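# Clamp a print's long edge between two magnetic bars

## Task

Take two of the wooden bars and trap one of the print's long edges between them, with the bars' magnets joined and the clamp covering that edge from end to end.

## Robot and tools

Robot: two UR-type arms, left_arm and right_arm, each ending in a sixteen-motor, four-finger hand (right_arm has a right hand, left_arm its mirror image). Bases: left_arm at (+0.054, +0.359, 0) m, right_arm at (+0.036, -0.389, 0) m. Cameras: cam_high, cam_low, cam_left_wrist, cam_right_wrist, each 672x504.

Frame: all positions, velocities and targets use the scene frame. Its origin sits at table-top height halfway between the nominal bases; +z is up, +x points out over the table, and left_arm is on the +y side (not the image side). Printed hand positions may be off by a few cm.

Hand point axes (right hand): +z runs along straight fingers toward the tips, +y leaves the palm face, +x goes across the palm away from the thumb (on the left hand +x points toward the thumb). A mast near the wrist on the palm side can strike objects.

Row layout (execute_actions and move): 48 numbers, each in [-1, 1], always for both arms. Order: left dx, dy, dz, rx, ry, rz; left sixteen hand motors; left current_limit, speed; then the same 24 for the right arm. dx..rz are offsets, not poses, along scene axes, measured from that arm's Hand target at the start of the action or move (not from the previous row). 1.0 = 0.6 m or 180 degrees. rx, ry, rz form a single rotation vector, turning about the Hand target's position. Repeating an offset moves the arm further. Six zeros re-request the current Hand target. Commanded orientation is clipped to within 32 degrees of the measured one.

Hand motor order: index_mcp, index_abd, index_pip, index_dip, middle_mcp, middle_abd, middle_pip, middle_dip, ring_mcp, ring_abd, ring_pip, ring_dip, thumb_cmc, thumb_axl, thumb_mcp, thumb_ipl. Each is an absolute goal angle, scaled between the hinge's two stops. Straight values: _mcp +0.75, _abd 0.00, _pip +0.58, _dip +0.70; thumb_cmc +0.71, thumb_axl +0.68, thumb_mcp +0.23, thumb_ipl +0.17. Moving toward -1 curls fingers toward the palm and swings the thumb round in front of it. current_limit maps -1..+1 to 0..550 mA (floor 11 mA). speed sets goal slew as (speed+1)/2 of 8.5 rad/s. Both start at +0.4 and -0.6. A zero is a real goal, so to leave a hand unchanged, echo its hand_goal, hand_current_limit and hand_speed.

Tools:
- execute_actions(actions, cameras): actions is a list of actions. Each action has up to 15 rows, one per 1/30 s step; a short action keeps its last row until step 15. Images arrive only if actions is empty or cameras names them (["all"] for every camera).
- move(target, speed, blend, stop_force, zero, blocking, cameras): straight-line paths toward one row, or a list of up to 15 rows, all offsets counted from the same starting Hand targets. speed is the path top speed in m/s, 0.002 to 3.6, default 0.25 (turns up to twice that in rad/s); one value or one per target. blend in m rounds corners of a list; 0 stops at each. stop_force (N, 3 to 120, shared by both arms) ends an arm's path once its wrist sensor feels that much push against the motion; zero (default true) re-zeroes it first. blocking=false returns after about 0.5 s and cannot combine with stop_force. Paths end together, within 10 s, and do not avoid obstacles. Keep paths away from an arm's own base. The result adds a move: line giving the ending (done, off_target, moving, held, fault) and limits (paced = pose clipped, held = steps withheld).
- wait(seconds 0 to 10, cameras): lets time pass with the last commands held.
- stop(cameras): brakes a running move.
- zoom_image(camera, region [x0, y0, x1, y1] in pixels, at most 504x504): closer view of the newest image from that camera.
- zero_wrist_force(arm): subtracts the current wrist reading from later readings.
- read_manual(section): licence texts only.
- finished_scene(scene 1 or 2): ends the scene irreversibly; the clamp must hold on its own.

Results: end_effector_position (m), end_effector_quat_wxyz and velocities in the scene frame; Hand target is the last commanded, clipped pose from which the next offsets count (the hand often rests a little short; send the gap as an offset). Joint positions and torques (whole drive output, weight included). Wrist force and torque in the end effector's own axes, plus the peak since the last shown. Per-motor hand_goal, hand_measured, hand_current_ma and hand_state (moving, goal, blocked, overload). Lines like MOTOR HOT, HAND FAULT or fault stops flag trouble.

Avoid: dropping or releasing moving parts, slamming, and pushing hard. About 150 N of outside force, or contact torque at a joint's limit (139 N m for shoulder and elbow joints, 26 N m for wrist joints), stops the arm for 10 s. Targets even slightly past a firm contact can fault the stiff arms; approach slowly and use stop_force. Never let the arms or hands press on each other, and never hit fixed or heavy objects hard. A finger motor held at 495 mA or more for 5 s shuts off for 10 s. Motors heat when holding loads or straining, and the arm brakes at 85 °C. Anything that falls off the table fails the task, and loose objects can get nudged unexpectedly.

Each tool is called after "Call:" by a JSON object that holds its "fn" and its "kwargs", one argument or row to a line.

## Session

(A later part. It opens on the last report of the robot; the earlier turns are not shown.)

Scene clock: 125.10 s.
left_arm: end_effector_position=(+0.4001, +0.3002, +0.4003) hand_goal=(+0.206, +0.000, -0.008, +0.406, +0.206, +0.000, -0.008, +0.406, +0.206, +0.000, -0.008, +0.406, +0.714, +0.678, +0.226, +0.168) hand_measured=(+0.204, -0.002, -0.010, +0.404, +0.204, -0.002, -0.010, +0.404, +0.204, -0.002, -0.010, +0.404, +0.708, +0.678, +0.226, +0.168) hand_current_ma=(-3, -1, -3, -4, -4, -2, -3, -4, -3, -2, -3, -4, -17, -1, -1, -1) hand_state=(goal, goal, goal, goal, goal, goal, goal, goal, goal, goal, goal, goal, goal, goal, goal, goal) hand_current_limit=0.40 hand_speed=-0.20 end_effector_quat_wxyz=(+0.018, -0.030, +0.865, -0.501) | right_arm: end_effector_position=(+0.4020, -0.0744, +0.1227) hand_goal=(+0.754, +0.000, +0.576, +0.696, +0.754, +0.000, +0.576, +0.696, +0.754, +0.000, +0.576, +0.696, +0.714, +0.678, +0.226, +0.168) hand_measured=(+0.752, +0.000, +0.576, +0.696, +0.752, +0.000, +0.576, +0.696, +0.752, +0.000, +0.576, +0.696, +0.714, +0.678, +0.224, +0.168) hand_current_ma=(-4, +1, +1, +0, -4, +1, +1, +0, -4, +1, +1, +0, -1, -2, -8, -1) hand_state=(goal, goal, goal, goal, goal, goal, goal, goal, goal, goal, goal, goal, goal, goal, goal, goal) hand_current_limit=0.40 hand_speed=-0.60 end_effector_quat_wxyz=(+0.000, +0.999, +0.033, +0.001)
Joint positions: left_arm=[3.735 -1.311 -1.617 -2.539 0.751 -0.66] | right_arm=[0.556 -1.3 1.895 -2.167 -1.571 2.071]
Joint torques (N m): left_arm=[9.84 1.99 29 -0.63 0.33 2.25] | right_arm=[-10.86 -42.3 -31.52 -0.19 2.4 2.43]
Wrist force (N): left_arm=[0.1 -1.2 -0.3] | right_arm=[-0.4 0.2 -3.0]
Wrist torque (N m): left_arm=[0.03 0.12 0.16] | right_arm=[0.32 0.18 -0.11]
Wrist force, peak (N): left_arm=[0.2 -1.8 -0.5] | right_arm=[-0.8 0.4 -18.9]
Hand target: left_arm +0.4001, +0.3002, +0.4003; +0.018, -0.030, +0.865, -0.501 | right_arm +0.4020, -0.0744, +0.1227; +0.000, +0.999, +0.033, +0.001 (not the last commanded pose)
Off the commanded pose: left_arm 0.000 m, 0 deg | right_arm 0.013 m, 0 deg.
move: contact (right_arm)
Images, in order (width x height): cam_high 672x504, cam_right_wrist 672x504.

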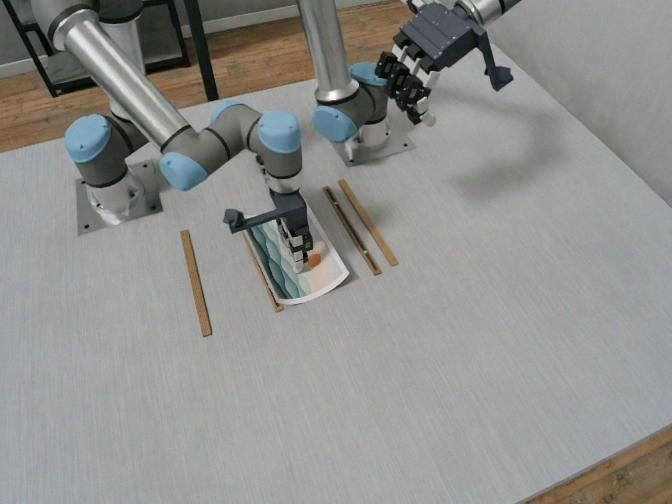

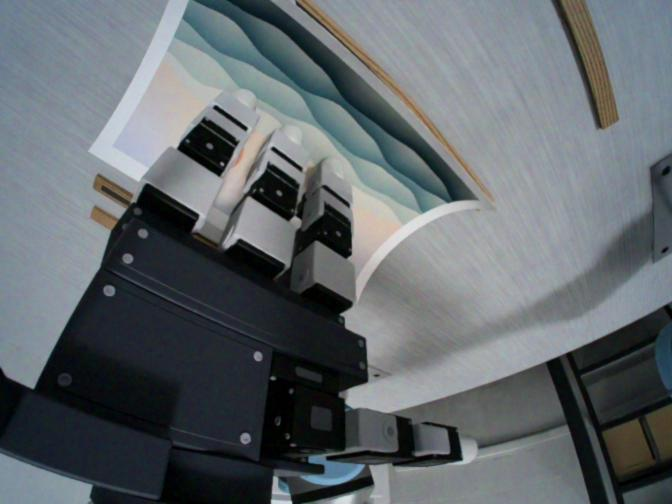

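Call:
{"fn": "zoom_image", "kwargs": {
  "camera": "cam_right_wrist",
  "region": [400, 120, 526, 246]
}}

Call:
{"fn": "zoom_image", "kwargs": {
  "camera": "cam_right_wrist",
  "region": [280, 0, 406, 126]
}}

Scaled by 4.000 from the camera's 672x504 image, which has a finer 960x720 frame.

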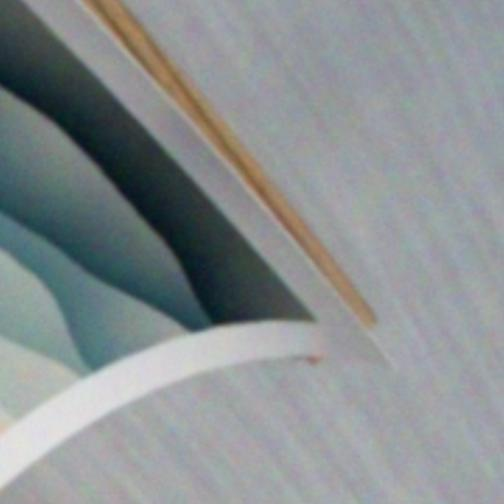

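Scaled by 4.000 from the camera's 672x504 image, which has a finer 960x720 frame.

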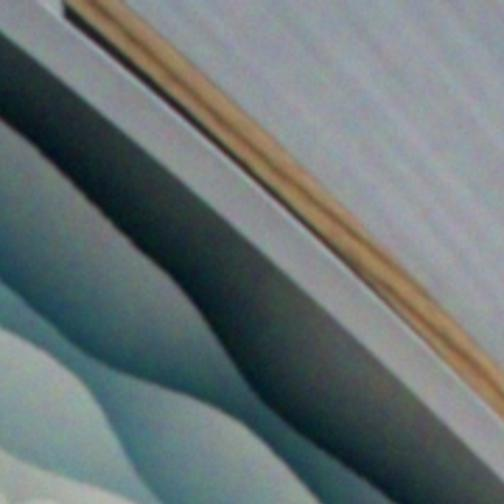

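Call:
{"fn": "move", "kwargs": {
  "target": [0, 0, 0, 0, 0, 0, 0.2055, 0, -0.0073, 0.406, 0.2055, 0, -0.0073, 0.406, 0.2055, 0, -0.0073, 0.406, 0.714, 0.678, 0.226, 0.168, 0.4, -0.2, -0.0367, 0.0217, -0.0003, 0, 0, 0, 0.754, 0, 0.576, 0.696, 0.754, 0, 0.576, 0.696, 0.754, 0, 0.576, 0.696, 0.714, 0.678, 0.226, 0.168, 0.4, -0.6],
  "speed": 0.03,
  "cameras": ["cam_right_wrist", "cam_high"]
}}

Call:
{"fn": "zoom_image", "kwargs": {
  "camera": "cam_high",
  "region": [220, 200, 346, 326]
}}

Call:
{"fn": "zoom_image", "kwargs": {
  "camera": "cam_right_wrist",
  "region": [400, 120, 526, 246]
}}

Call:
{"fn": "zoom_image", "kwargs": {
  "camera": "cam_right_wrist",
  "region": [280, 0, 406, 126]
}}

Scene clock: 129.07 s.
left_arm: end_effector_position=(+0.4001, +0.3002, +0.4003) hand_goal=(+0.206, +0.000, -0.008, +0.406, +0.206, +0.000, -0.008, +0.406, +0.206, +0.000, -0.008, +0.406, +0.714, +0.678, +0.226, +0.168) hand_measured=(+0.204, -0.002, -0.010, +0.404, +0.204, -0.002, -0.010, +0.404, +0.204, -0.002, -0.010, +0.404, +0.708, +0.678, +0.226, +0.168) hand_current_ma=(-3, -1, -3, -4, -4, -2, -3, -4, -3, -2, -3, -4, -17, -1, -1, -1) hand_state=(goal, goal, goal, goal, goal, goal, goal, goal, goal, goal, goal, goal, goal, goal, goal, goal) hand_current_limit=0.40 hand_speed=-0.20 end_effector_quat_wxyz=(+0.018, -0.030, +0.865, -0.501) | right_arm: end_effector_position=(+0.3801, -0.0615, +0.1225) hand_goal=(+0.754, +0.000, +0.576, +0.696, +0.754, +0.000, +0.576, +0.696, +0.754, +0.000, +0.576, +0.696, +0.714, +0.678, +0.226, +0.168) hand_measured=(+0.744, -0.012, +0.572, +0.694, +0.744, -0.012, +0.570, +0.694, +0.744, -0.012, +0.572, +0.694, +0.714, +0.678, +0.224, +0.168) hand_current_ma=(-29, -28, -12, -3, -28, -28, -13, -3, -28, -28, -12, -3, -1, -2, -8, -1) hand_state=(goal, goal, goal, goal, goal, goal, goal, goal, goal, goal, goal, goal, goal, goal, goal, goal) hand_current_limit=0.40 hand_speed=-0.60 end_effector_quat_wxyz=(+0.000, +0.999, +0.033, +0.001)
Joint positions: left_arm=[3.735 -1.311 -1.617 -2.539 0.751 -0.66] | right_arm=[0.598 -1.311 1.91 -2.171 -1.571 2.114]
Joint torques (N m): left_arm=[7.93 2.88 28.67 -0.86 0.28 2.1] | right_arm=[13.79 -40.74 -6.54 -3.58 1.28 2.77]
Wrist force (N): left_arm=[0.1 -1.5 -0.4] | right_arm=[1.6 1.7 -5.5]
Wrist torque (N m): left_arm=[0.01 0.12 0.16] | right_arm=[0.34 0.44 0.09]
Wrist force, peak (N): left_arm=[-0.4 -1.8 -0.4] | right_arm=[1.4 1.8 -5.6]
Hand target: left_arm +0.4001, +0.3002, +0.4003; +0.018, -0.030, +0.865, -0.501 | right_arm +0.3800, -0.0614, +0.1225; +0.000, +0.999, +0.033, +0.001
Off the commanded pose: left_arm 0.000 m, 0 deg | right_arm 0.000 m, 0 deg.
move: done
Images, in order (width x height): cam_high 672x504, cam_right_wrist 672x504.

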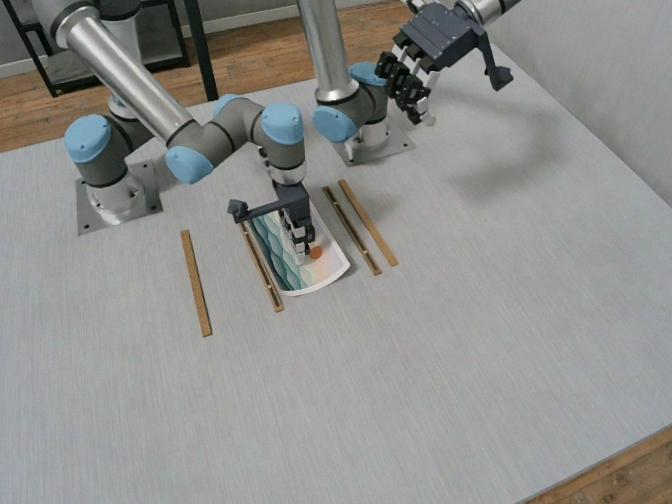

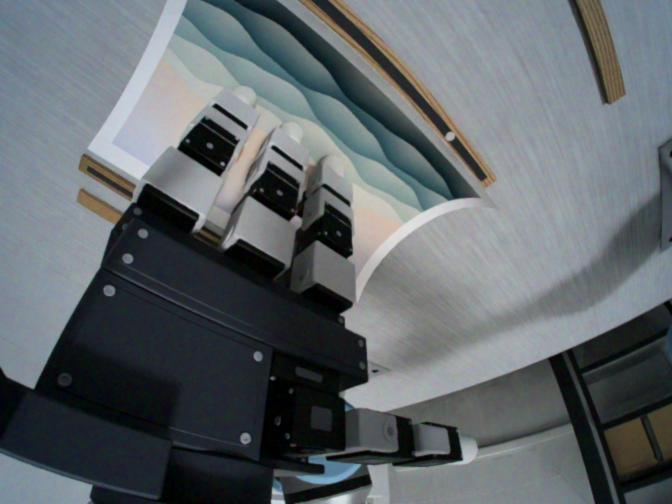

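Scaled by 4.000 from the camera's 672x504 image, which has a finer 960x720 frame.

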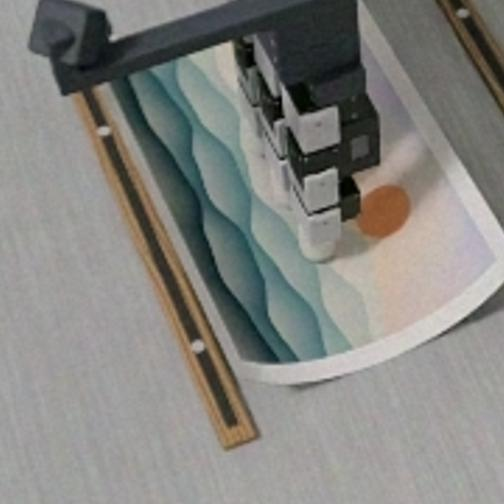

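Scaled by 4.000 from the camera's 672x504 image, which has a finer 960x720 frame.

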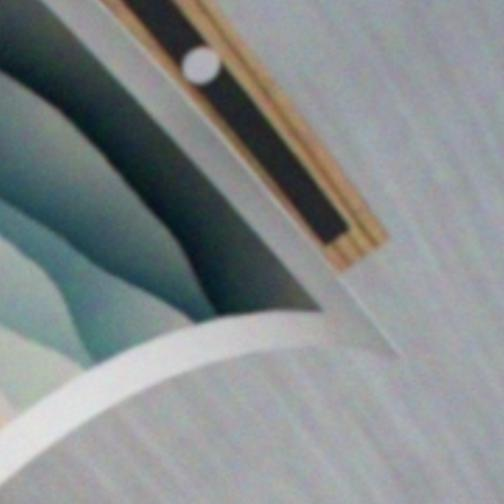

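Scaled by 4.000 from the camera's 672x504 image, which has a finer 960x720 frame.

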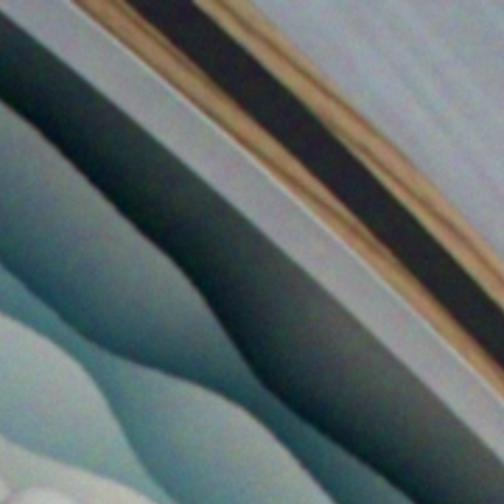

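Call:
{"fn": "move", "kwargs": {
  "target": [
    [0, 0, 0, 0, 0, 0, 0.2055, 0, -0.0073, 0.406, 0.2055, 0, -0.0073, 0.406, 0.2055, 0, -0.0073, 0.406, 0.714, 0.678, 0.226, 0.168, 0.4, -0.2, 0, 0, 0.0667, 0, 0, 0, 0.754, 0, 0.576, 0.696, 0.754, 0, 0.576, 0.696, 0.754, 0, 0.576, 0.696, 0.714, 0.678, 0.226, 0.168, 0.4, -0.6],
    [0, 0, 0, 0, 0, 0, 0.2055, 0, -0.0073, 0.406, 0.2055, 0, -0.0073, 0.406, 0.2055, 0, -0.0073, 0.406, 0.714, 0.678, 0.226, 0.168, 0.4, -0.2, -0.205, -0.0343, 0.1167, -0.009, -0.1563, 0.0819, 0.754, 0, 0.576, 0.696, 0.754, 0, 0.576, 0.696, 0.754, 0, 0.576, 0.696, 0.714, 0.678, 0.226, 0.168, 0.4, -0.6]
  ],
  "speed": [0.08, 0.3],
  "cameras": ["cam_right_wrist"]
}}

Call:
{"fn": "zoom_image", "kwargs": {
  "camera": "cam_right_wrist",
  "region": [340, 90, 500, 250]
}}

Call:
{"fn": "move", "kwargs": {
  "target": [0, 0, 0, 0, 0, 0, 0.2055, 0, -0.0073, 0.406, 0.2055, 0, -0.0073, 0.406, 0.2055, 0, -0.0073, 0.406, 0.714, 0.678, 0.226, 0.168, 0.4, -0.2, 0.483, 0.0333, 0, 0, 0, 0, 0.754, 0, 0.576, 0.696, 0.754, 0, 0.576, 0.696, 0.754, 0, 0.576, 0.696, 0.714, 0.678, 0.226, 0.168, 0.4, -0.6],
  "speed": 0.3,
  "cameras": ["cam_right_wrist", "cam_high"]
}}

Call:
{"fn": "zoom_image", "kwargs": {
  "camera": "cam_right_wrist",
  "region": [340, 90, 500, 250]
}}

Call:
{"fn": "zoom_image", "kwargs": {
  "camera": "cam_high",
  "region": [220, 200, 346, 326]
}}

Scene clock: 134.40 s.
left_arm: end_effector_position=(+0.4001, +0.3002, +0.4003) hand_goal=(+0.206, +0.000, -0.008, +0.406, +0.206, +0.000, -0.008, +0.406, +0.206, +0.000, -0.008, +0.406, +0.714, +0.678, +0.226, +0.168) hand_measured=(+0.204, -0.002, -0.010, +0.404, +0.204, -0.002, -0.010, +0.404, +0.204, -0.002, -0.010, +0.404, +0.708, +0.678, +0.226, +0.168) hand_current_ma=(-3, -1, -3, -4, -4, -2, -3, -4, -3, -2, -3, -4, -17, -1, -1, -1) hand_state=(goal, goal, goal, goal, goal, goal, goal, goal, goal, goal, goal, goal, goal, goal, goal, goal) hand_current_limit=0.40 hand_speed=-0.20 end_effector_quat_wxyz=(+0.018, -0.030, +0.865, -0.501) | right_arm: end_effector_position=(+0.2570, -0.0820, +0.1925) hand_goal=(+0.754, +0.000, +0.576, +0.696, +0.754, +0.000, +0.576, +0.696, +0.754, +0.000, +0.576, +0.696, +0.714, +0.678, +0.226, +0.168) hand_measured=(+0.752, -0.002, +0.574, +0.694, +0.752, +0.000, +0.574, +0.694, +0.752, -0.002, +0.574, +0.694, +0.714, +0.678, +0.224, +0.168) hand_current_ma=(-6, -2, -6, -3, -6, -2, -7, -3, -6, -2, -7, -3, -1, -2, -8, -1) hand_state=(goal, goal, goal, goal, goal, goal, goal, goal, goal, goal, goal, goal, goal, goal, goal, goal) hand_current_limit=0.40 hand_speed=-0.60 end_effector_quat_wxyz=(+0.022, +0.957, +0.159, +0.242)
Joint positions: left_arm=[3.735 -1.311 -1.617 -2.539 0.751 -0.66] | right_arm=[0.952 -1.662 2.265 -2.499 -1.946 2.143]
Joint torques (N m): left_arm=[7.2 4.56 27.75 -0.46 0.52 2.12] | right_arm=[12.25 -29.28 -8.7 -5.17 -3.85 2.38]
Wrist force (N): left_arm=[0.2 -1.5 -0.3] | right_arm=[0.6 0.1 0.5]
Wrist torque (N m): left_arm=[0.00 0.11 0.18] | right_arm=[0.01 -0.12 -0.08]
Wrist force, peak (N): left_arm=[0.1 -1.7 -0.5] | right_arm=[1.5 1.9 -5.8]
Hand target: left_arm +0.4001, +0.3002, +0.4003; +0.018, -0.030, +0.865, -0.501 | right_arm +0.2570, -0.0820, +0.1925; +0.022, +0.957, +0.159, +0.242
Off the commanded pose: left_arm 0.000 m, 0 deg | right_arm 0.000 m, 0 deg.
move: done
Images, in order (width x height): cam_right_wrist 672x504.

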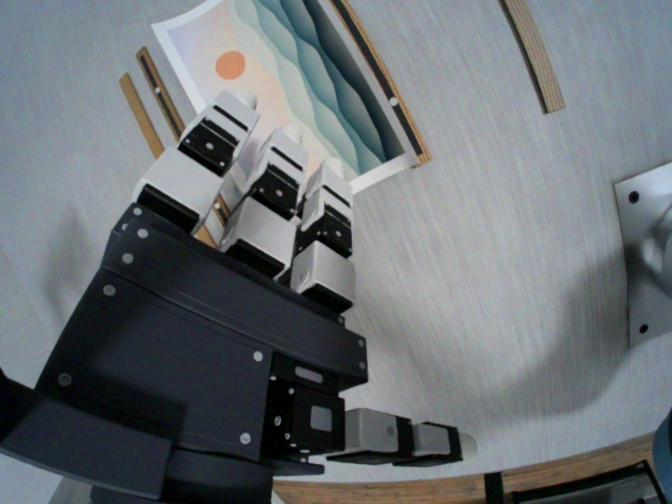

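Scaled by 3.150 from the camera's 672x504 image, which has a finer 960x720 frame.

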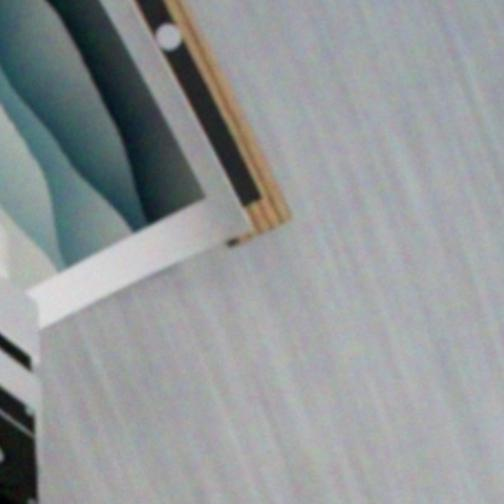

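Scene clock: 136.10 s.
left_arm: end_effector_position=(+0.4001, +0.3002, +0.4003) hand_goal=(+0.206, +0.000, -0.008, +0.406, +0.206, +0.000, -0.008, +0.406, +0.206, +0.000, -0.008, +0.406, +0.714, +0.678, +0.226, +0.168) hand_measured=(+0.204, -0.002, -0.010, +0.404, +0.204, -0.002, -0.010, +0.404, +0.204, -0.002, -0.010, +0.404, +0.708, +0.678, +0.226, +0.168) hand_current_ma=(-3, -1, -3, -4, -4, -2, -3, -4, -3, -2, -3, -4, -17, -1, -1, -1) hand_state=(goal, goal, goal, goal, goal, goal, goal, goal, goal, goal, goal, goal, goal, goal, goal, goal) hand_current_limit=0.40 hand_speed=-0.20 end_effector_quat_wxyz=(+0.018, -0.030, +0.865, -0.501) | right_arm: end_effector_position=(+0.5467, -0.0620, +0.1925) hand_goal=(+0.754, +0.000, +0.576, +0.696, +0.754, +0.000, +0.576, +0.696, +0.754, +0.000, +0.576, +0.696, +0.714, +0.678, +0.226, +0.168) hand_measured=(+0.752, +0.000, +0.574, +0.694, +0.752, +0.000, +0.574, +0.694, +0.752, +0.000, +0.574, +0.694, +0.714, +0.678, +0.224, +0.168) hand_current_ma=(-5, -1, -6, -3, -5, -1, -6, -3, -5, -1, -6, -3, -1, -2, -8, -1) hand_state=(goal, goal, goal, goal, goal, goal, goal, goal, goal, goal, goal, goal, goal, goal, goal, goal) hand_current_limit=0.40 hand_speed=-0.60 end_effector_quat_wxyz=(+0.022, +0.957, +0.159, +0.242)
Joint positions: left_arm=[3.735 -1.311 -1.617 -2.539 0.751 -0.66] | right_arm=[0.551 -1.252 1.828 -2.589 -1.794 1.753]
Joint torques (N m): left_arm=[8.4 2.13 28.48 -0.69 0.62 2.06] | right_arm=[-11.94 -19.62 -33.63 -0.75 2.18 -2.12]
Wrist force (N): left_arm=[-0.2 -1.4 -0.6] | right_arm=[0.6 0.0 0.6]
Wrist torque (N m): left_arm=[0.04 0.16 0.14] | right_arm=[-0.02 -0.13 0.03]
Wrist force, peak (N): left_arm=[-0.3 -1.7 -0.1] | right_arm=[1.5 0.3 0.9]
Hand target: left_arm +0.4001, +0.3002, +0.4003; +0.018, -0.030, +0.865, -0.501 | right_arm +0.5468, -0.0620, +0.1925; +0.022, +0.957, +0.159, +0.242
Off the commanded pose: left_arm 0.000 m, 0 deg | right_arm 0.000 m, 0 deg.
move: done
Images, in order (width x height): cam_high 672x504, cam_right_wrist 672x504.

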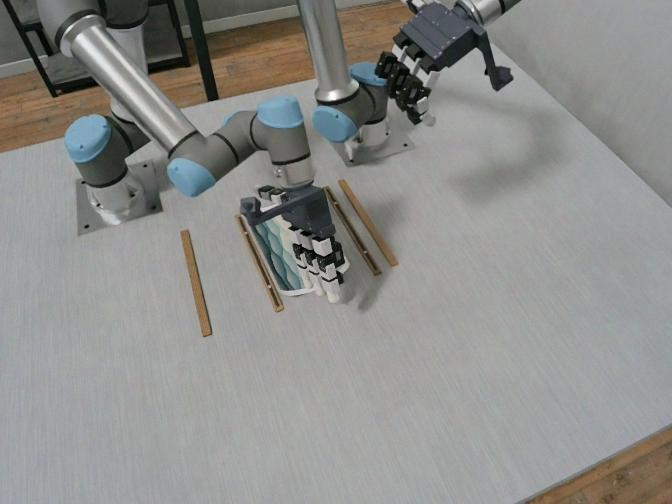

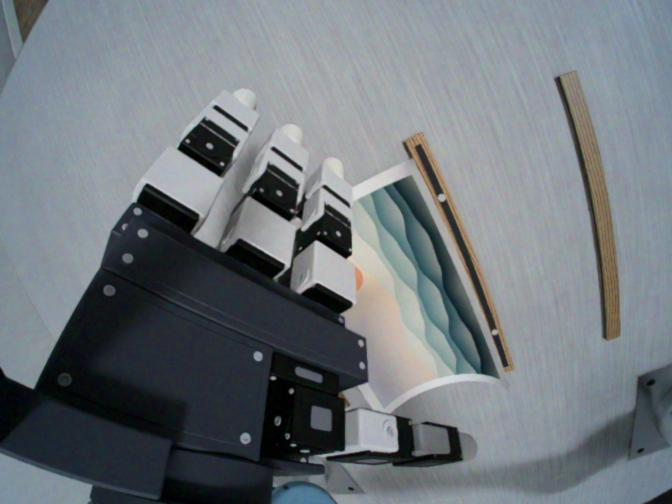

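Scaled by 3.150 from the camera's 672x504 image, which has a finer 960x720 frame.

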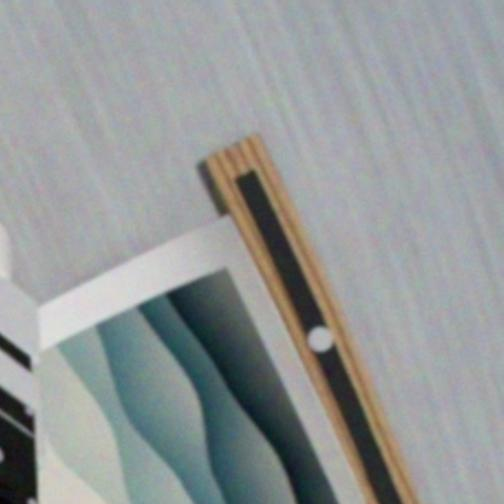

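Scaled by 4.000 from the camera's 672x504 image, which has a finer 960x720 frame.

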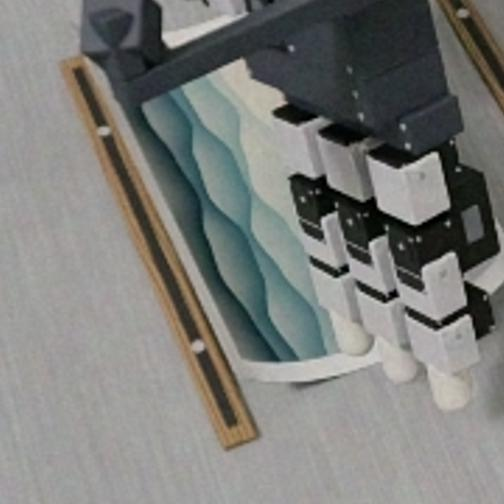

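Call:
{"fn": "move", "kwargs": {
  "target": [0, 0, 0, 0, 0, 0, 0.2055, 0, -0.0073, 0.406, 0.2055, 0, -0.0073, 0.406, 0.2055, 0, -0.0073, 0.406, 0.714, 0.678, 0.226, 0.168, 0.4, -0.2, -0.2745, 0.001, -0.083, 0.009, 0.1563, -0.0819, 0.754, 0, 0.576, 0.696, 0.754, 0, 0.576, 0.696, 0.754, 0, 0.576, 0.696, 0.714, 0.678, 0.226, 0.168, 0.4, -0.6],
  "speed": 0.3
}}

Call:
{"fn": "move", "kwargs": {
  "target": [0, 0, 0, 0, 0, 0, 0.2055, 0, -0.0073, 0.406, 0.2055, 0, -0.0073, 0.406, 0.2055, 0, -0.0073, 0.406, 0.714, 0.678, 0.226, 0.168, 0.4, -0.2, 0, 0, -0.05, 0, 0, 0, 0.754, 0, 0.576, 0.696, 0.754, 0, 0.576, 0.696, 0.754, 0, 0.576, 0.696, 0.714, 0.678, 0.226, 0.168, 0.4, -0.6],
  "speed": 0.01,
  "stop_force": 3
}}

Call:
{"fn": "move", "kwargs": {
  "target": [0, 0, 0, 0, 0, 0, 0.2055, 0, -0.0073, 0.406, 0.2055, 0, -0.0073, 0.406, 0.2055, 0, -0.0073, 0.406, 0.714, 0.678, 0.226, 0.168, 0.4, -0.2, 0.01375, 0.0007, -0.0003, 0, 0, -0.0072, 0.754, 0, 0.576, 0.696, 0.754, 0, 0.576, 0.696, 0.754, 0, 0.576, 0.696, 0.714, 0.678, 0.226, 0.168, 0.4, -0.6],
  "speed": 0.03,
  "cameras": ["cam_right_wrist"]
}}

Scene clock: 139.43 s.
left_arm: end_effector_position=(+0.4001, +0.3002, +0.4003) hand_goal=(+0.206, +0.000, -0.008, +0.406, +0.206, +0.000, -0.008, +0.406, +0.206, +0.000, -0.008, +0.406, +0.714, +0.678, +0.226, +0.168) hand_measured=(+0.204, -0.002, -0.010, +0.404, +0.204, -0.002, -0.010, +0.404, +0.204, -0.002, -0.010, +0.404, +0.708, +0.678, +0.226, +0.168) hand_current_ma=(-3, -1, -3, -4, -4, -2, -3, -4, -3, -2, -3, -4, -17, -1, -1, -1) hand_state=(goal, goal, goal, goal, goal, goal, goal, goal, goal, goal, goal, goal, goal, goal, goal, goal) hand_current_limit=0.40 hand_speed=-0.20 end_effector_quat_wxyz=(+0.018, -0.030, +0.865, -0.501) | right_arm: end_effector_position=(+0.3822, -0.0614, +0.1428) hand_goal=(+0.754, +0.000, +0.576, +0.696, +0.754, +0.000, +0.576, +0.696, +0.754, +0.000, +0.576, +0.696, +0.714, +0.678, +0.226, +0.168) hand_measured=(+0.752, +0.000, +0.574, +0.694, +0.752, +0.000, +0.574, +0.694, +0.752, +0.000, +0.574, +0.694, +0.714, +0.678, +0.224, +0.168) hand_current_ma=(-5, -1, -6, -3, -5, -1, -6, -3, -5, -1, -6, -3, -1, -2, -8, -1) hand_state=(goal, goal, goal, goal, goal, goal, goal, goal, goal, goal, goal, goal, goal, goal, goal, goal) hand_current_limit=0.40 hand_speed=-0.60 end_effector_quat_wxyz=(+0.000, +0.999, +0.033, +0.001)
Joint positions: left_arm=[3.735 -1.311 -1.617 -2.539 0.751 -0.66] | right_arm=[0.596 -1.335 1.881 -2.118 -1.572 2.111]
Joint torques (N m): left_arm=[8.91 3.69 28.57 -0.66 0.38 2.13] | right_arm=[12.34 -42.94 -8.59 -0.39 2.92 2.73]
Wrist force (N): left_arm=[0.0 -1.3 -0.4] | right_arm=[-0.4 0.3 0.0]
Wrist torque (N m): left_arm=[0.03 0.13 0.15] | right_arm=[0.05 0.07 -0.10]
Wrist force, peak (N): left_arm=[-0.1 -1.8 -0.4] | right_arm=[1.1 0.5 0.8]
Hand target: left_arm +0.4001, +0.3002, +0.4003; +0.018, -0.030, +0.865, -0.501 | right_arm +0.3821, -0.0614, +0.1427; +0.000, +0.999, +0.033, +0.001
Off the commanded pose: left_arm 0.000 m, 0 deg | right_arm 0.000 m, 0 deg.
move: done

Scene clock: 142.67 s.
left_arm: end_effector_position=(+0.4001, +0.3002, +0.4003) hand_goal=(+0.206, +0.000, -0.008, +0.406, +0.206, +0.000, -0.008, +0.406, +0.206, +0.000, -0.008, +0.406, +0.714, +0.678, +0.226, +0.168) hand_measured=(+0.204, -0.002, -0.010, +0.404, +0.204, -0.002, -0.010, +0.404, +0.204, -0.002, -0.010, +0.404, +0.708, +0.678, +0.226, +0.168) hand_current_ma=(-3, -1, -3, -4, -4, -2, -3, -4, -3, -2, -3, -4, -17, -1, -1, -1) hand_state=(goal, goal, goal, goal, goal, goal, goal, goal, goal, goal, goal, goal, goal, goal, goal, goal) hand_current_limit=0.40 hand_speed=-0.20 end_effector_quat_wxyz=(+0.018, -0.030, +0.865, -0.501) | right_arm: end_effector_position=(+0.3821, -0.0614, +0.1227) hand_goal=(+0.754, +0.000, +0.576, +0.696, +0.754, +0.000, +0.576, +0.696, +0.754, +0.000, +0.576, +0.696, +0.714, +0.678, +0.226, +0.168) hand_measured=(+0.752, +0.000, +0.574, +0.694, +0.752, +0.000, +0.574, +0.694, +0.752, +0.000, +0.574, +0.694, +0.714, +0.678, +0.224, +0.168) hand_current_ma=(-5, +0, -6, -3, -5, +0, -6, -3, -5, +0, -6, -3, -1, -2, -8, -1) hand_state=(goal, goal, goal, goal, goal, goal, goal, goal, goal, goal, goal, goal, goal, goal, goal, goal) hand_current_limit=0.40 hand_speed=-0.60 end_effector_quat_wxyz=(+0.000, +0.999, +0.033, +0.001)
Joint positions: left_arm=[3.735 -1.311 -1.617 -2.539 0.751 -0.66] | right_arm=[0.596 -1.308 1.906 -2.17 -1.571 2.112]
Joint torques (N m): left_arm=[9.07 2.98 28.74 -0.63 0.38 1.99] | right_arm=[10.29 -40.63 -30.36 -0.36 2.46 2.2]
Wrist force (N): left_arm=[0.0 -1.3 0.1] | right_arm=[-0.3 0.3 -3.3]
Wrist torque (N m): left_arm=[-0.02 0.13 0.16] | right_arm=[0.31 0.17 -0.09]
Wrist force, peak (N): left_arm=[-0.3 -1.8 -0.4] | right_arm=[-0.2 0.3 -13.6]
Hand target: left_arm +0.4001, +0.3002, +0.4003; +0.018, -0.030, +0.865, -0.501 | right_arm +0.3821, -0.0614, +0.1227; +0.000, +0.999, +0.033, +0.001 (not the last commanded pose)
Off the commanded pose: left_arm 0.000 m, 0 deg | right_arm 0.010 m, 0 deg.
move: contact (right_arm)

Scene clock: 143.47 s.
left_arm: end_effector_position=(+0.4001, +0.3002, +0.4003) hand_goal=(+0.206, +0.000, -0.008, +0.406, +0.206, +0.000, -0.008, +0.406, +0.206, +0.000, -0.008, +0.406, +0.714, +0.678, +0.226, +0.168) hand_measured=(+0.204, -0.002, -0.010, +0.404, +0.204, -0.002, -0.010, +0.404, +0.204, -0.002, -0.010, +0.404, +0.708, +0.678, +0.226, +0.168) hand_current_ma=(-3, -1, -3, -4, -4, -2, -3, -4, -3, -2, -3, -4, -17, -1, -1, -1) hand_state=(goal, goal, goal, goal, goal, goal, goal, goal, goal, goal, goal, goal, goal, goal, goal, goal) hand_current_limit=0.40 hand_speed=-0.20 end_effector_quat_wxyz=(+0.018, -0.030, +0.865, -0.501) | right_arm: end_effector_position=(+0.3902, -0.0610, +0.1225) hand_goal=(+0.754, +0.000, +0.576, +0.696, +0.754, +0.000, +0.576, +0.696, +0.754, +0.000, +0.576, +0.696, +0.714, +0.678, +0.226, +0.168) hand_measured=(+0.752, +0.018, +0.574, +0.694, +0.752, +0.018, +0.574, +0.694, +0.752, +0.020, +0.574, +0.694, +0.714, +0.678, +0.224, +0.168) hand_current_ma=(-5, +52, -6, -3, -5, +52, -6, -3, -4, +52, -4, -3, -1, -2, -8, -1) hand_state=(goal, goal, goal, goal, goal, goal, goal, goal, goal, goal, goal, goal, goal, goal, goal, goal) hand_current_limit=0.40 hand_speed=-0.60 end_effector_quat_wxyz=(+0.000, +1.000, +0.022, +0.001)
Joint positions: left_arm=[3.735 -1.311 -1.617 -2.539 0.751 -0.66] | right_arm=[0.586 -1.294 1.887 -2.165 -1.571 2.123]
Joint torques (N m): left_arm=[8.37 2.38 28.34 -0.69 0.48 2.15] | right_arm=[-11.7 -13.87 -29.89 -0.53 1.68 2.45]
Wrist force (N): left_arm=[0.1 -1.5 -0.4] | right_arm=[-3.4 0.2 -7.4]
Wrist torque (N m): left_arm=[0.00 0.12 0.16] | right_arm=[0.64 -0.13 -0.33]
Wrist force, peak (N): left_arm=[0.0 -1.7 -0.3] | right_arm=[-3.4 0.2 -7.4]
Hand target: left_arm +0.4001, +0.3002, +0.4003; +0.018, -0.030, +0.865, -0.501 | right_arm +0.3903, -0.0610, +0.1225; +0.000, +1.000, +0.022, +0.001
Off the commanded pose: left_arm 0.000 m, 0 deg | right_arm 0.000 m, 0 deg.
move: done
Images, in order (width x height): cam_right_wrist 672x504.

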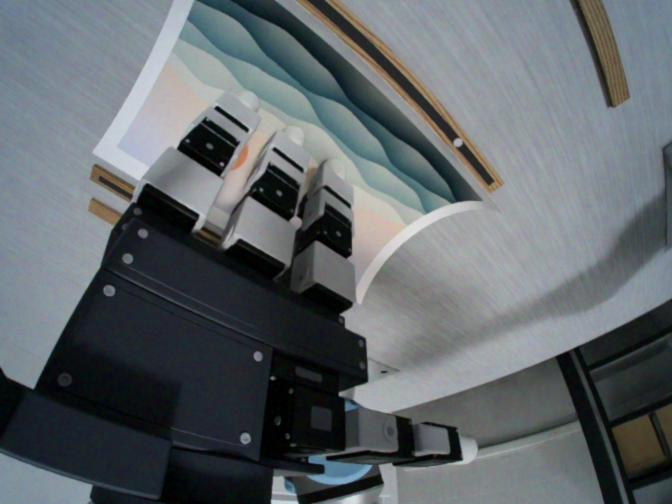

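Call:
{"fn": "move", "kwargs": {
  "target": [
    [0, 0, 0, 0, 0, 0, 0.2055, 0, -0.0073, 0.406, 0.2055, 0, -0.0073, 0.406, 0.2055, 0, -0.0073, 0.406, 0.714, 0.678, 0.226, 0.168, 0.4, -0.2, 0, 0, 0.0667, 0, 0, 0, 0.754, 0, 0.576, 0.696, 0.754, 0, 0.576, 0.696, 0.754, 0, 0.576, 0.696, 0.714, 0.678, 0.226, 0.168, 0.4, -0.6],
    [0, 0, 0, 0, 0, 0, 0.2055, 0, -0.0073, 0.406, 0.2055, 0, -0.0073, 0.406, 0.2055, 0, -0.0073, 0.406, 0.714, 0.678, 0.226, 0.168, 0.4, -0.2, -0.2222, -0.035, 0.1167, -0.009, -0.1563, 0.0819, 0.754, 0, 0.576, 0.696, 0.754, 0, 0.576, 0.696, 0.754, 0, 0.576, 0.696, 0.714, 0.678, 0.226, 0.168, 0.4, -0.6]
  ],
  "speed": [0.08, 0.3],
  "cameras": ["cam_right_wrist"]
}}

Call:
{"fn": "zoom_image", "kwargs": {
  "camera": "cam_right_wrist",
  "region": [340, 90, 500, 250]
}}

Call:
{"fn": "move", "kwargs": {
  "target": [0, 0, 0, 0, 0, 0, 0.2055, 0, -0.0073, 0.406, 0.2055, 0, -0.0073, 0.406, 0.2055, 0, -0.0073, 0.406, 0.714, 0.678, 0.226, 0.168, 0.4, -0.2, 0.5, 0.0333, 0, 0, 0, 0, 0.754, 0, 0.576, 0.696, 0.754, 0, 0.576, 0.696, 0.754, 0, 0.576, 0.696, 0.714, 0.678, 0.226, 0.168, 0.4, -0.6],
  "speed": 0.3,
  "cameras": ["cam_right_wrist", "cam_high"]
}}

Call:
{"fn": "zoom_image", "kwargs": {
  "camera": "cam_right_wrist",
  "region": [340, 90, 500, 250]
}}

Scene clock: 147.13 s.
left_arm: end_effector_position=(+0.4001, +0.3002, +0.4003) hand_goal=(+0.206, +0.000, -0.008, +0.406, +0.206, +0.000, -0.008, +0.406, +0.206, +0.000, -0.008, +0.406, +0.714, +0.678, +0.226, +0.168) hand_measured=(+0.204, -0.002, -0.010, +0.404, +0.204, -0.002, -0.010, +0.404, +0.204, -0.002, -0.010, +0.404, +0.708, +0.678, +0.226, +0.168) hand_current_ma=(-3, -1, -3, -4, -4, -2, -3, -4, -3, -2, -3, -4, -17, -1, -1, -1) hand_state=(goal, goal, goal, goal, goal, goal, goal, goal, goal, goal, goal, goal, goal, goal, goal, goal) hand_current_limit=0.40 hand_speed=-0.20 end_effector_quat_wxyz=(+0.018, -0.030, +0.865, -0.501) | right_arm: end_effector_position=(+0.2571, -0.0820, +0.1925) hand_goal=(+0.754, +0.000, +0.576, +0.696, +0.754, +0.000, +0.576, +0.696, +0.754, +0.000, +0.576, +0.696, +0.714, +0.678, +0.226, +0.168) hand_measured=(+0.752, +0.004, +0.574, +0.694, +0.752, +0.002, +0.574, +0.694, +0.752, +0.004, +0.574, +0.694, +0.714, +0.678, +0.224, +0.168) hand_current_ma=(-5, +6, -6, -3, -5, +6, -5, -3, -3, +6, -3, -3, -1, -2, -8, -1) hand_state=(goal, goal, goal, goal, goal, goal, goal, goal, goal, goal, goal, goal, goal, goal, goal, goal) hand_current_limit=0.40 hand_speed=-0.60 end_effector_quat_wxyz=(+0.019, +0.959, +0.148, +0.242)
Joint positions: left_arm=[3.735 -1.311 -1.617 -2.539 0.751 -0.66] | right_arm=[0.949 -1.662 2.262 -2.498 -1.945 2.162]
Joint torques (N m): left_arm=[9.24 3.21 27.53 -0.65 0.71 2.03] | right_arm=[12.69 -28.63 -8.42 -5.08 -3.53 2.66]
Wrist force (N): left_arm=[-0.3 -1.4 -0.5] | right_arm=[0.6 0.1 0.5]
Wrist torque (N m): left_arm=[0.02 0.17 0.13] | right_arm=[0.00 -0.12 -0.07]
Wrist force, peak (N): left_arm=[-0.2 -1.7 -0.8] | right_arm=[-3.4 0.1 -8.0]
Hand target: left_arm +0.4001, +0.3002, +0.4003; +0.018, -0.030, +0.865, -0.501 | right_arm +0.2570, -0.0820, +0.1925; +0.019, +0.959, +0.148, +0.243
Off the commanded pose: left_arm 0.000 m, 0 deg | right_arm 0.000 m, 0 deg.
move: done
Images, in order (width x height): cam_right_wrist 672x504.

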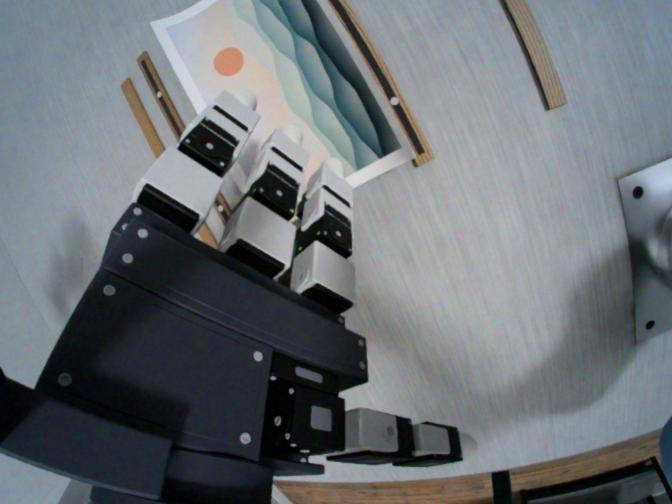

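Scaled by 3.150 from the camera's 672x504 image, which has a finer 960x720 frame.

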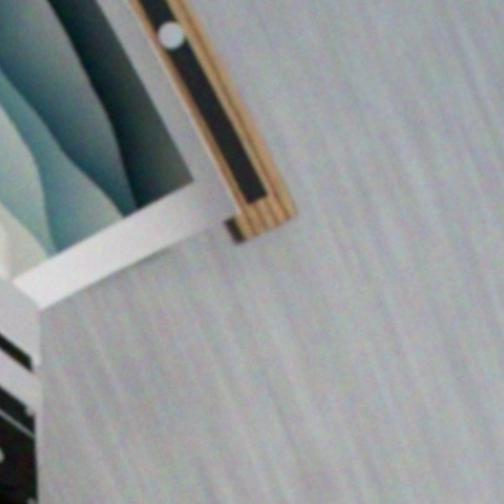

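Scene clock: 148.90 s.
left_arm: end_effector_position=(+0.4001, +0.3002, +0.4003) hand_goal=(+0.206, +0.000, -0.008, +0.406, +0.206, +0.000, -0.008, +0.406, +0.206, +0.000, -0.008, +0.406, +0.714, +0.678, +0.226, +0.168) hand_measured=(+0.204, -0.002, -0.010, +0.404, +0.204, -0.002, -0.010, +0.404, +0.204, -0.002, -0.010, +0.404, +0.708, +0.678, +0.226, +0.168) hand_current_ma=(-3, -1, -3, -4, -4, -2, -3, -4, -3, -2, -3, -4, -17, -1, -1, -1) hand_state=(goal, goal, goal, goal, goal, goal, goal, goal, goal, goal, goal, goal, goal, goal, goal, goal) hand_current_limit=0.40 hand_speed=-0.20 end_effector_quat_wxyz=(+0.018, -0.030, +0.865, -0.501) | right_arm: end_effector_position=(+0.5569, -0.0620, +0.1925) hand_goal=(+0.754, +0.000, +0.576, +0.696, +0.754, +0.000, +0.576, +0.696, +0.754, +0.000, +0.576, +0.696, +0.714, +0.678, +0.226, +0.168) hand_measured=(+0.752, +0.004, +0.574, +0.694, +0.752, +0.002, +0.574, +0.694, +0.752, +0.004, +0.574, +0.694, +0.714, +0.678, +0.224, +0.168) hand_current_ma=(-5, +6, -6, -3, -4, +6, -5, -3, -3, +6, -3, -3, -1, -2, -8, -1) hand_state=(goal, goal, goal, goal, goal, goal, goal, goal, goal, goal, goal, goal, goal, goal, goal, goal) hand_current_limit=0.40 hand_speed=-0.60 end_effector_quat_wxyz=(+0.019, +0.959, +0.148, +0.243)
Joint positions: left_arm=[3.735 -1.311 -1.617 -2.539 0.751 -0.66] | right_arm=[0.54 -1.235 1.801 -2.582 -1.789 1.766]
Joint torques (N m): left_arm=[7.56 2.34 28.45 -0.55 0.29 2.02] | right_arm=[-12.51 -20.22 -33.89 -1.05 2.32 -2.13]
Wrist force (N): left_arm=[-0.3 -1.4 -0.4] | right_arm=[0.4 -0.1 0.5]
Wrist torque (N m): left_arm=[0.01 0.17 0.13] | right_arm=[-0.02 -0.10 0.00]
Wrist force, peak (N): left_arm=[-0.4 -1.8 -0.6] | right_arm=[1.3 0.4 1.1]
Hand target: left_arm +0.4001, +0.3002, +0.4003; +0.018, -0.030, +0.865, -0.501 | right_arm +0.5570, -0.0620, +0.1925; +0.019, +0.959, +0.148, +0.243
Off the commanded pose: left_arm 0.000 m, 0 deg | right_arm 0.000 m, 0 deg.
move: done
Images, in order (width x height): cam_high 672x504, cam_right_wrist 672x504.

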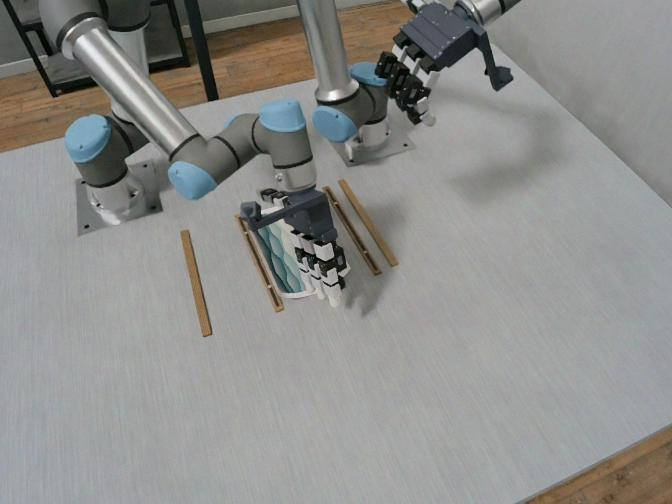

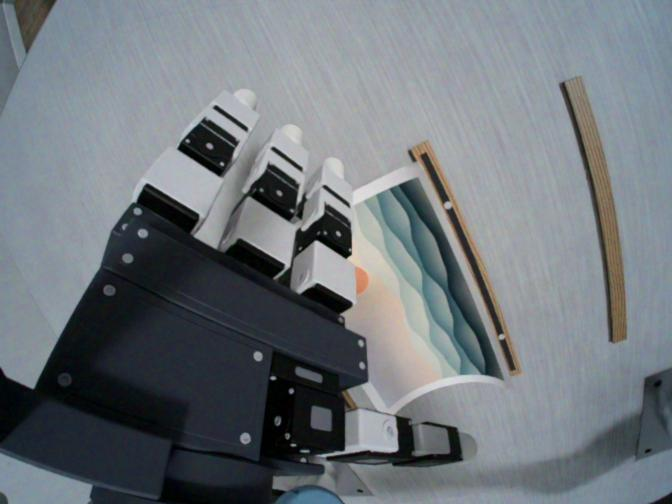

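Scaled by 3.150 from the camera's 672x504 image, which has a finer 960x720 frame.

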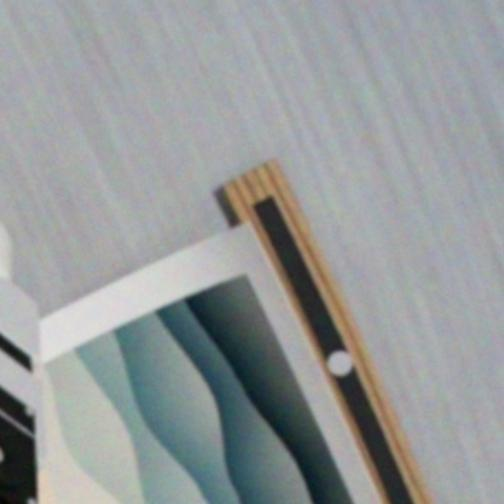

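Call:
{"fn": "move", "kwargs": {
  "target": [
    [0, -0.417, -0.083, 0, 0, -0.0278, 0.342, 0, -0.2117, -0.0058, 0.342, 0, -0.2117, -0.0058, 0.754, 0, 0.576, 0.696, -0.666, 0.678, -0.003, 0.168, 0.4, -0.2, 0.222, -0.23, -0.0125, 0.0643, 0.1168, 0.039, 0.754, 0, 0.576, 0.696, 0.754, 0, 0.576, 0.696, 0.754, 0, 0.576, 0.696, 0.714, 0.678, 0.226, 0.168, 0.4, -0.6]
  ],
  "speed": 0.25
}}

Call:
{"fn": "move", "kwargs": {
  "target": [
    [0.0033, -0.4333, -0.2, 0, 0, 0, 0.342, 0, -0.2117, -0.0058, 0.342, 0, -0.2117, -0.0058, 0.754, 0, 0.576, 0.696, -0.666, 0.678, -0.003, 0.168, 0.4, -0.2, 0, 0, 0, 0, 0, 0, 0.754, 0, 0.576, 0.696, 0.754, 0, 0.576, 0.696, 0.754, 0, 0.576, 0.696, 0.714, 0.678, 0.226, 0.168, 0.4, -0.6],
    [0.0033, -0.517, -0.45, 0, 0, 0, 0.342, 0, -0.2117, -0.0058, 0.342, 0, -0.2117, -0.0058, 0.754, 0, 0.576, 0.696, -0.666, 0.678, -0.003, 0.168, 0.4, -0.2, 0, 0, 0, 0, 0, 0, 0.754, 0, 0.576, 0.696, 0.754, 0, 0.576, 0.696, 0.754, 0, 0.576, 0.696, 0.714, 0.678, 0.226, 0.168, 0.4, -0.6]
  ],
  "speed": 0.25,
  "blend": [0.04, 0],
  "cameras": ["all"]
}}

Call:
{"fn": "zoom_image", "kwargs": {
  "camera": "cam_right_wrist",
  "region": [360, 100, 612, 352]
}}

Call:
{"fn": "zoom_image", "kwargs": {
  "camera": "cam_left_wrist",
  "region": [0, 0, 320, 240]
}}

Scene clock: 156.60 s.
left_arm: end_effector_position=(+0.4001, +0.0501, +0.3505) hand_goal=(+0.342, +0.000, -0.212, -0.006, +0.342, +0.000, -0.212, -0.006, +0.754, +0.000, +0.576, +0.696, -0.666, +0.678, -0.002, +0.168) hand_measured=(+0.332, -0.002, -0.208, -0.002, +0.332, -0.002, -0.208, -0.002, +0.738, -0.002, +0.568, +0.694, -0.664, +0.678, +0.000, +0.168) hand_current_ma=(-25, -1, +9, +7, -28, -2, +10, +7, -50, -2, -18, -6, +5, -1, +2, -1) hand_state=(goal, goal, goal, goal, goal, goal, goal, goal, goal, goal, goal, goal, goal, goal, goal, goal) hand_current_limit=0.40 hand_speed=-0.20 end_effector_quat_wxyz=(-0.004, +0.008, +0.865, -0.501) | right_arm: end_effector_position=(+0.6902, -0.2000, +0.1850) hand_goal=(+0.754, +0.000, +0.576, +0.696, +0.754, +0.000, +0.576, +0.696, +0.754, +0.000, +0.576, +0.696, +0.714, +0.678, +0.226, +0.168) hand_measured=(+0.752, +0.004, +0.574, +0.694, +0.752, +0.002, +0.574, +0.694, +0.752, +0.004, +0.574, +0.694, +0.714, +0.678, +0.224, +0.168) hand_current_ma=(-4, +6, -6, -3, -4, +6, -5, -3, -3, +6, -3, -3, -1, -2, -8, -1) hand_state=(goal, goal, goal, goal, goal, goal, goal, goal, goal, goal, goal, goal, goal, goal, goal, goal) hand_current_limit=0.40 hand_speed=-0.60 end_effector_quat_wxyz=(-0.119, +0.973, +0.182, +0.078)
Joint positions: left_arm=[3.046 -1.307 -1.937 -1.412 0.521 -1.635] | right_arm=[0.118 -1.147 1.506 -2.076 -1.324 1.348]
Joint torques (N m): left_arm=[-8.71 19.11 14.72 3.64 0.48 -2.33] | right_arm=[-11.62 -26.06 -35.71 -0.38 3.08 -2.02]
Wrist force (N): left_arm=[-0.4 -1.8 0.0] | right_arm=[0.1 0.0 -0.1]
Wrist torque (N m): left_arm=[-0.10 0.26 0.23] | right_arm=[-0.01 -0.03 0.02]
Wrist force, peak (N): left_arm=[-0.6 -1.8 0.4] | right_arm=[0.7 1.2 0.1]
Hand target: left_arm +0.4001, +0.0500, +0.3505; -0.004, +0.008, +0.865, -0.501 | right_arm +0.6902, -0.2000, +0.1850; -0.119, +0.973, +0.182, +0.078
Off the commanded pose: left_arm 0.000 m, 0 deg | right_arm 0.000 m, 0 deg.
move: done

Scene clock: 159.10 s.
left_arm: end_effector_position=(+0.4021, -0.2601, +0.0806) hand_goal=(+0.342, +0.000, -0.212, -0.006, +0.342, +0.000, -0.212, -0.006, +0.754, +0.000, +0.576, +0.696, -0.666, +0.678, -0.002, +0.168) hand_measured=(+0.332, -0.002, -0.208, -0.002, +0.332, -0.002, -0.208, -0.002, +0.738, -0.002, +0.568, +0.694, -0.664, +0.678, +0.000, +0.168) hand_current_ma=(-24, -1, +9, +7, -27, -2, +10, +7, -50, -2, -18, -6, +5, -1, +2, -1) hand_state=(goal, goal, goal, goal, goal, goal, goal, goal, goal, goal, goal, goal, goal, goal, goal, goal) hand_current_limit=0.40 hand_speed=-0.20 end_effector_quat_wxyz=(-0.004, +0.008, +0.865, -0.501) | right_arm: end_effector_position=(+0.6902, -0.2000, +0.1850) hand_goal=(+0.754, +0.000, +0.576, +0.696, +0.754, +0.000, +0.576, +0.696, +0.754, +0.000, +0.576, +0.696, +0.714, +0.678, +0.226, +0.168) hand_measured=(+0.752, +0.004, +0.574, +0.694, +0.752, +0.002, +0.574, +0.694, +0.752, +0.004, +0.574, +0.694, +0.714, +0.678, +0.224, +0.168) hand_current_ma=(-4, +6, -6, -3, -4, +6, -5, -3, -3, +6, -3, -3, -1, -2, -8, -1) hand_state=(goal, goal, goal, goal, goal, goal, goal, goal, goal, goal, goal, goal, goal, goal, goal, goal) hand_current_limit=0.40 hand_speed=-0.60 end_effector_quat_wxyz=(-0.119, +0.973, +0.182, +0.078)
Joint positions: left_arm=[2.431 -2.23 -1.791 0.12 0.807 -2.559] | right_arm=[0.118 -1.147 1.506 -2.076 -1.324 1.348]
Joint torques (N m): left_arm=[-8.16 35.32 23.81 3.45 0.72 -2.04] | right_arm=[-12.66 -25.69 -35.41 -0.61 2.86 -2.16]
Wrist force (N): left_arm=[-0.2 -2.0 0.0] | right_arm=[0.2 0.1 0.1]
Wrist torque (N m): left_arm=[-0.07 0.20 0.30] | right_arm=[-0.01 -0.05 0.04]
Wrist force, peak (N): left_arm=[-0.6 -2.6 0.3] | right_arm=[0.4 0.1 0.1]
Hand target: left_arm +0.4021, -0.2602, +0.0805; -0.004, +0.008, +0.865, -0.501 | right_arm +0.6902, -0.2000, +0.1850; -0.119, +0.973, +0.182, +0.078
Off the commanded pose: left_arm 0.000 m, 0 deg | right_arm 0.000 m, 0 deg.
move: done

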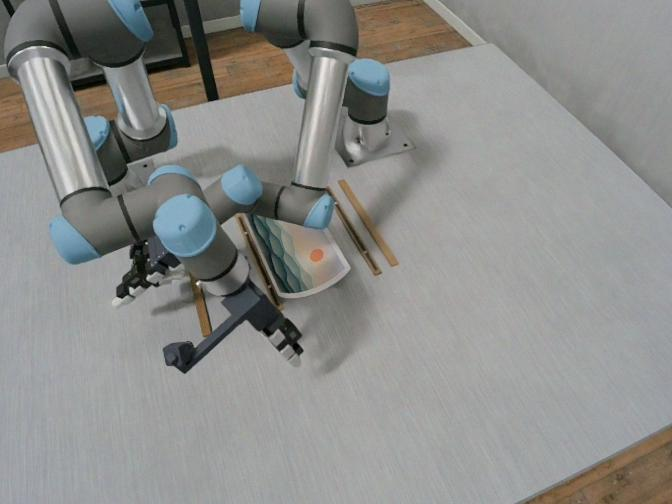

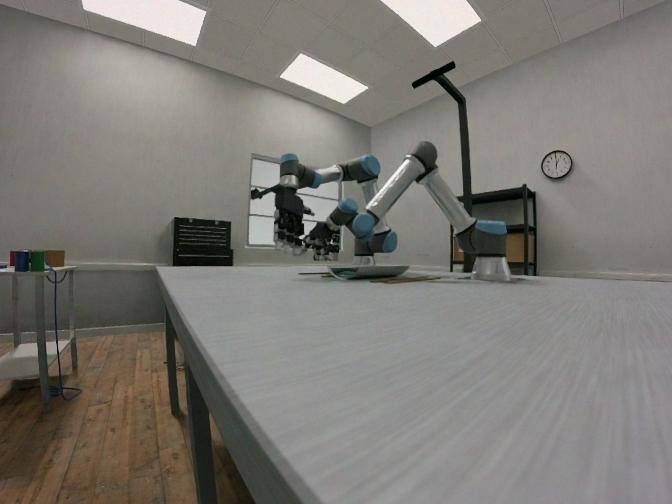

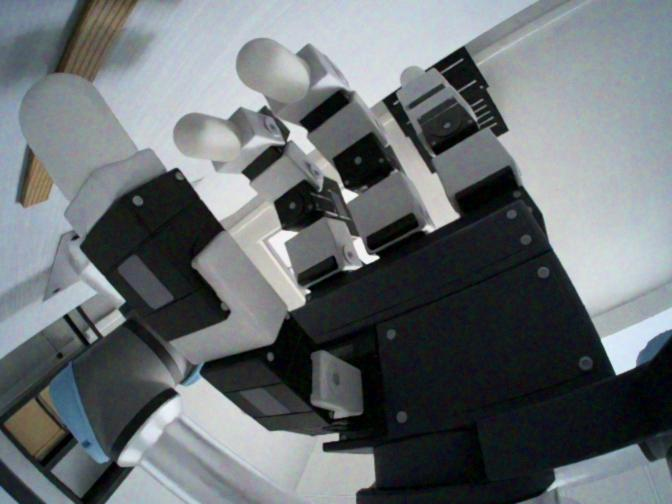

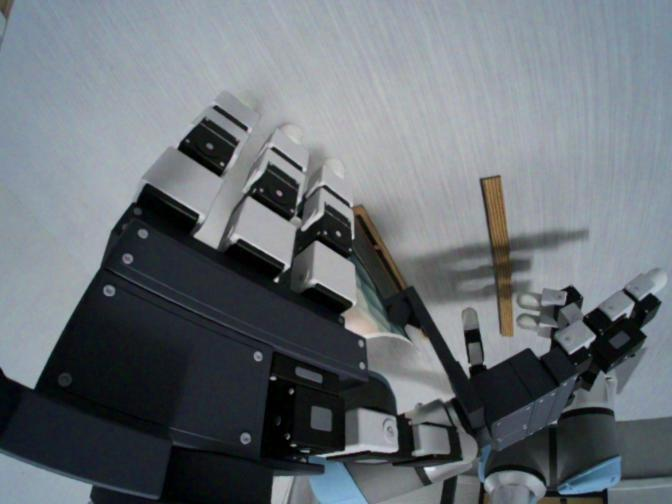

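Scaled by 2.000 from the camera's 672x504 image, which has a finer 960x720 frame.

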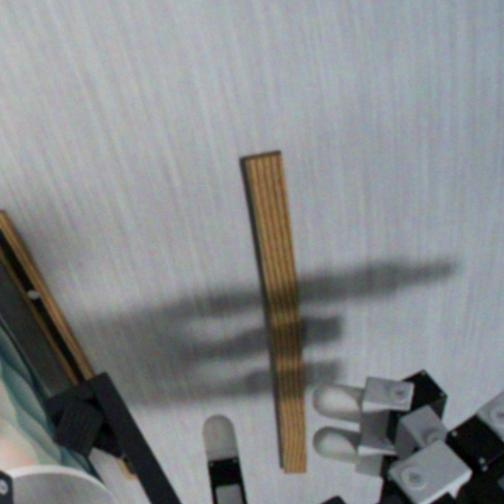

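Scaled by 1.575 from the camera's 672x504 image, which has a finer 960x720 frame.

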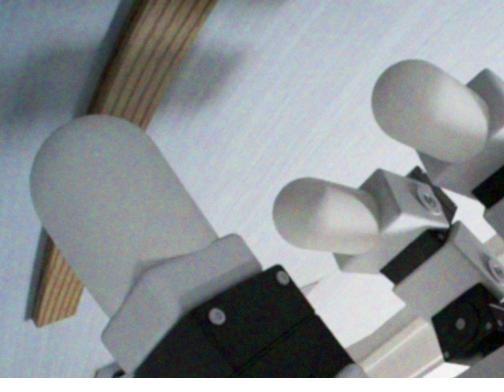

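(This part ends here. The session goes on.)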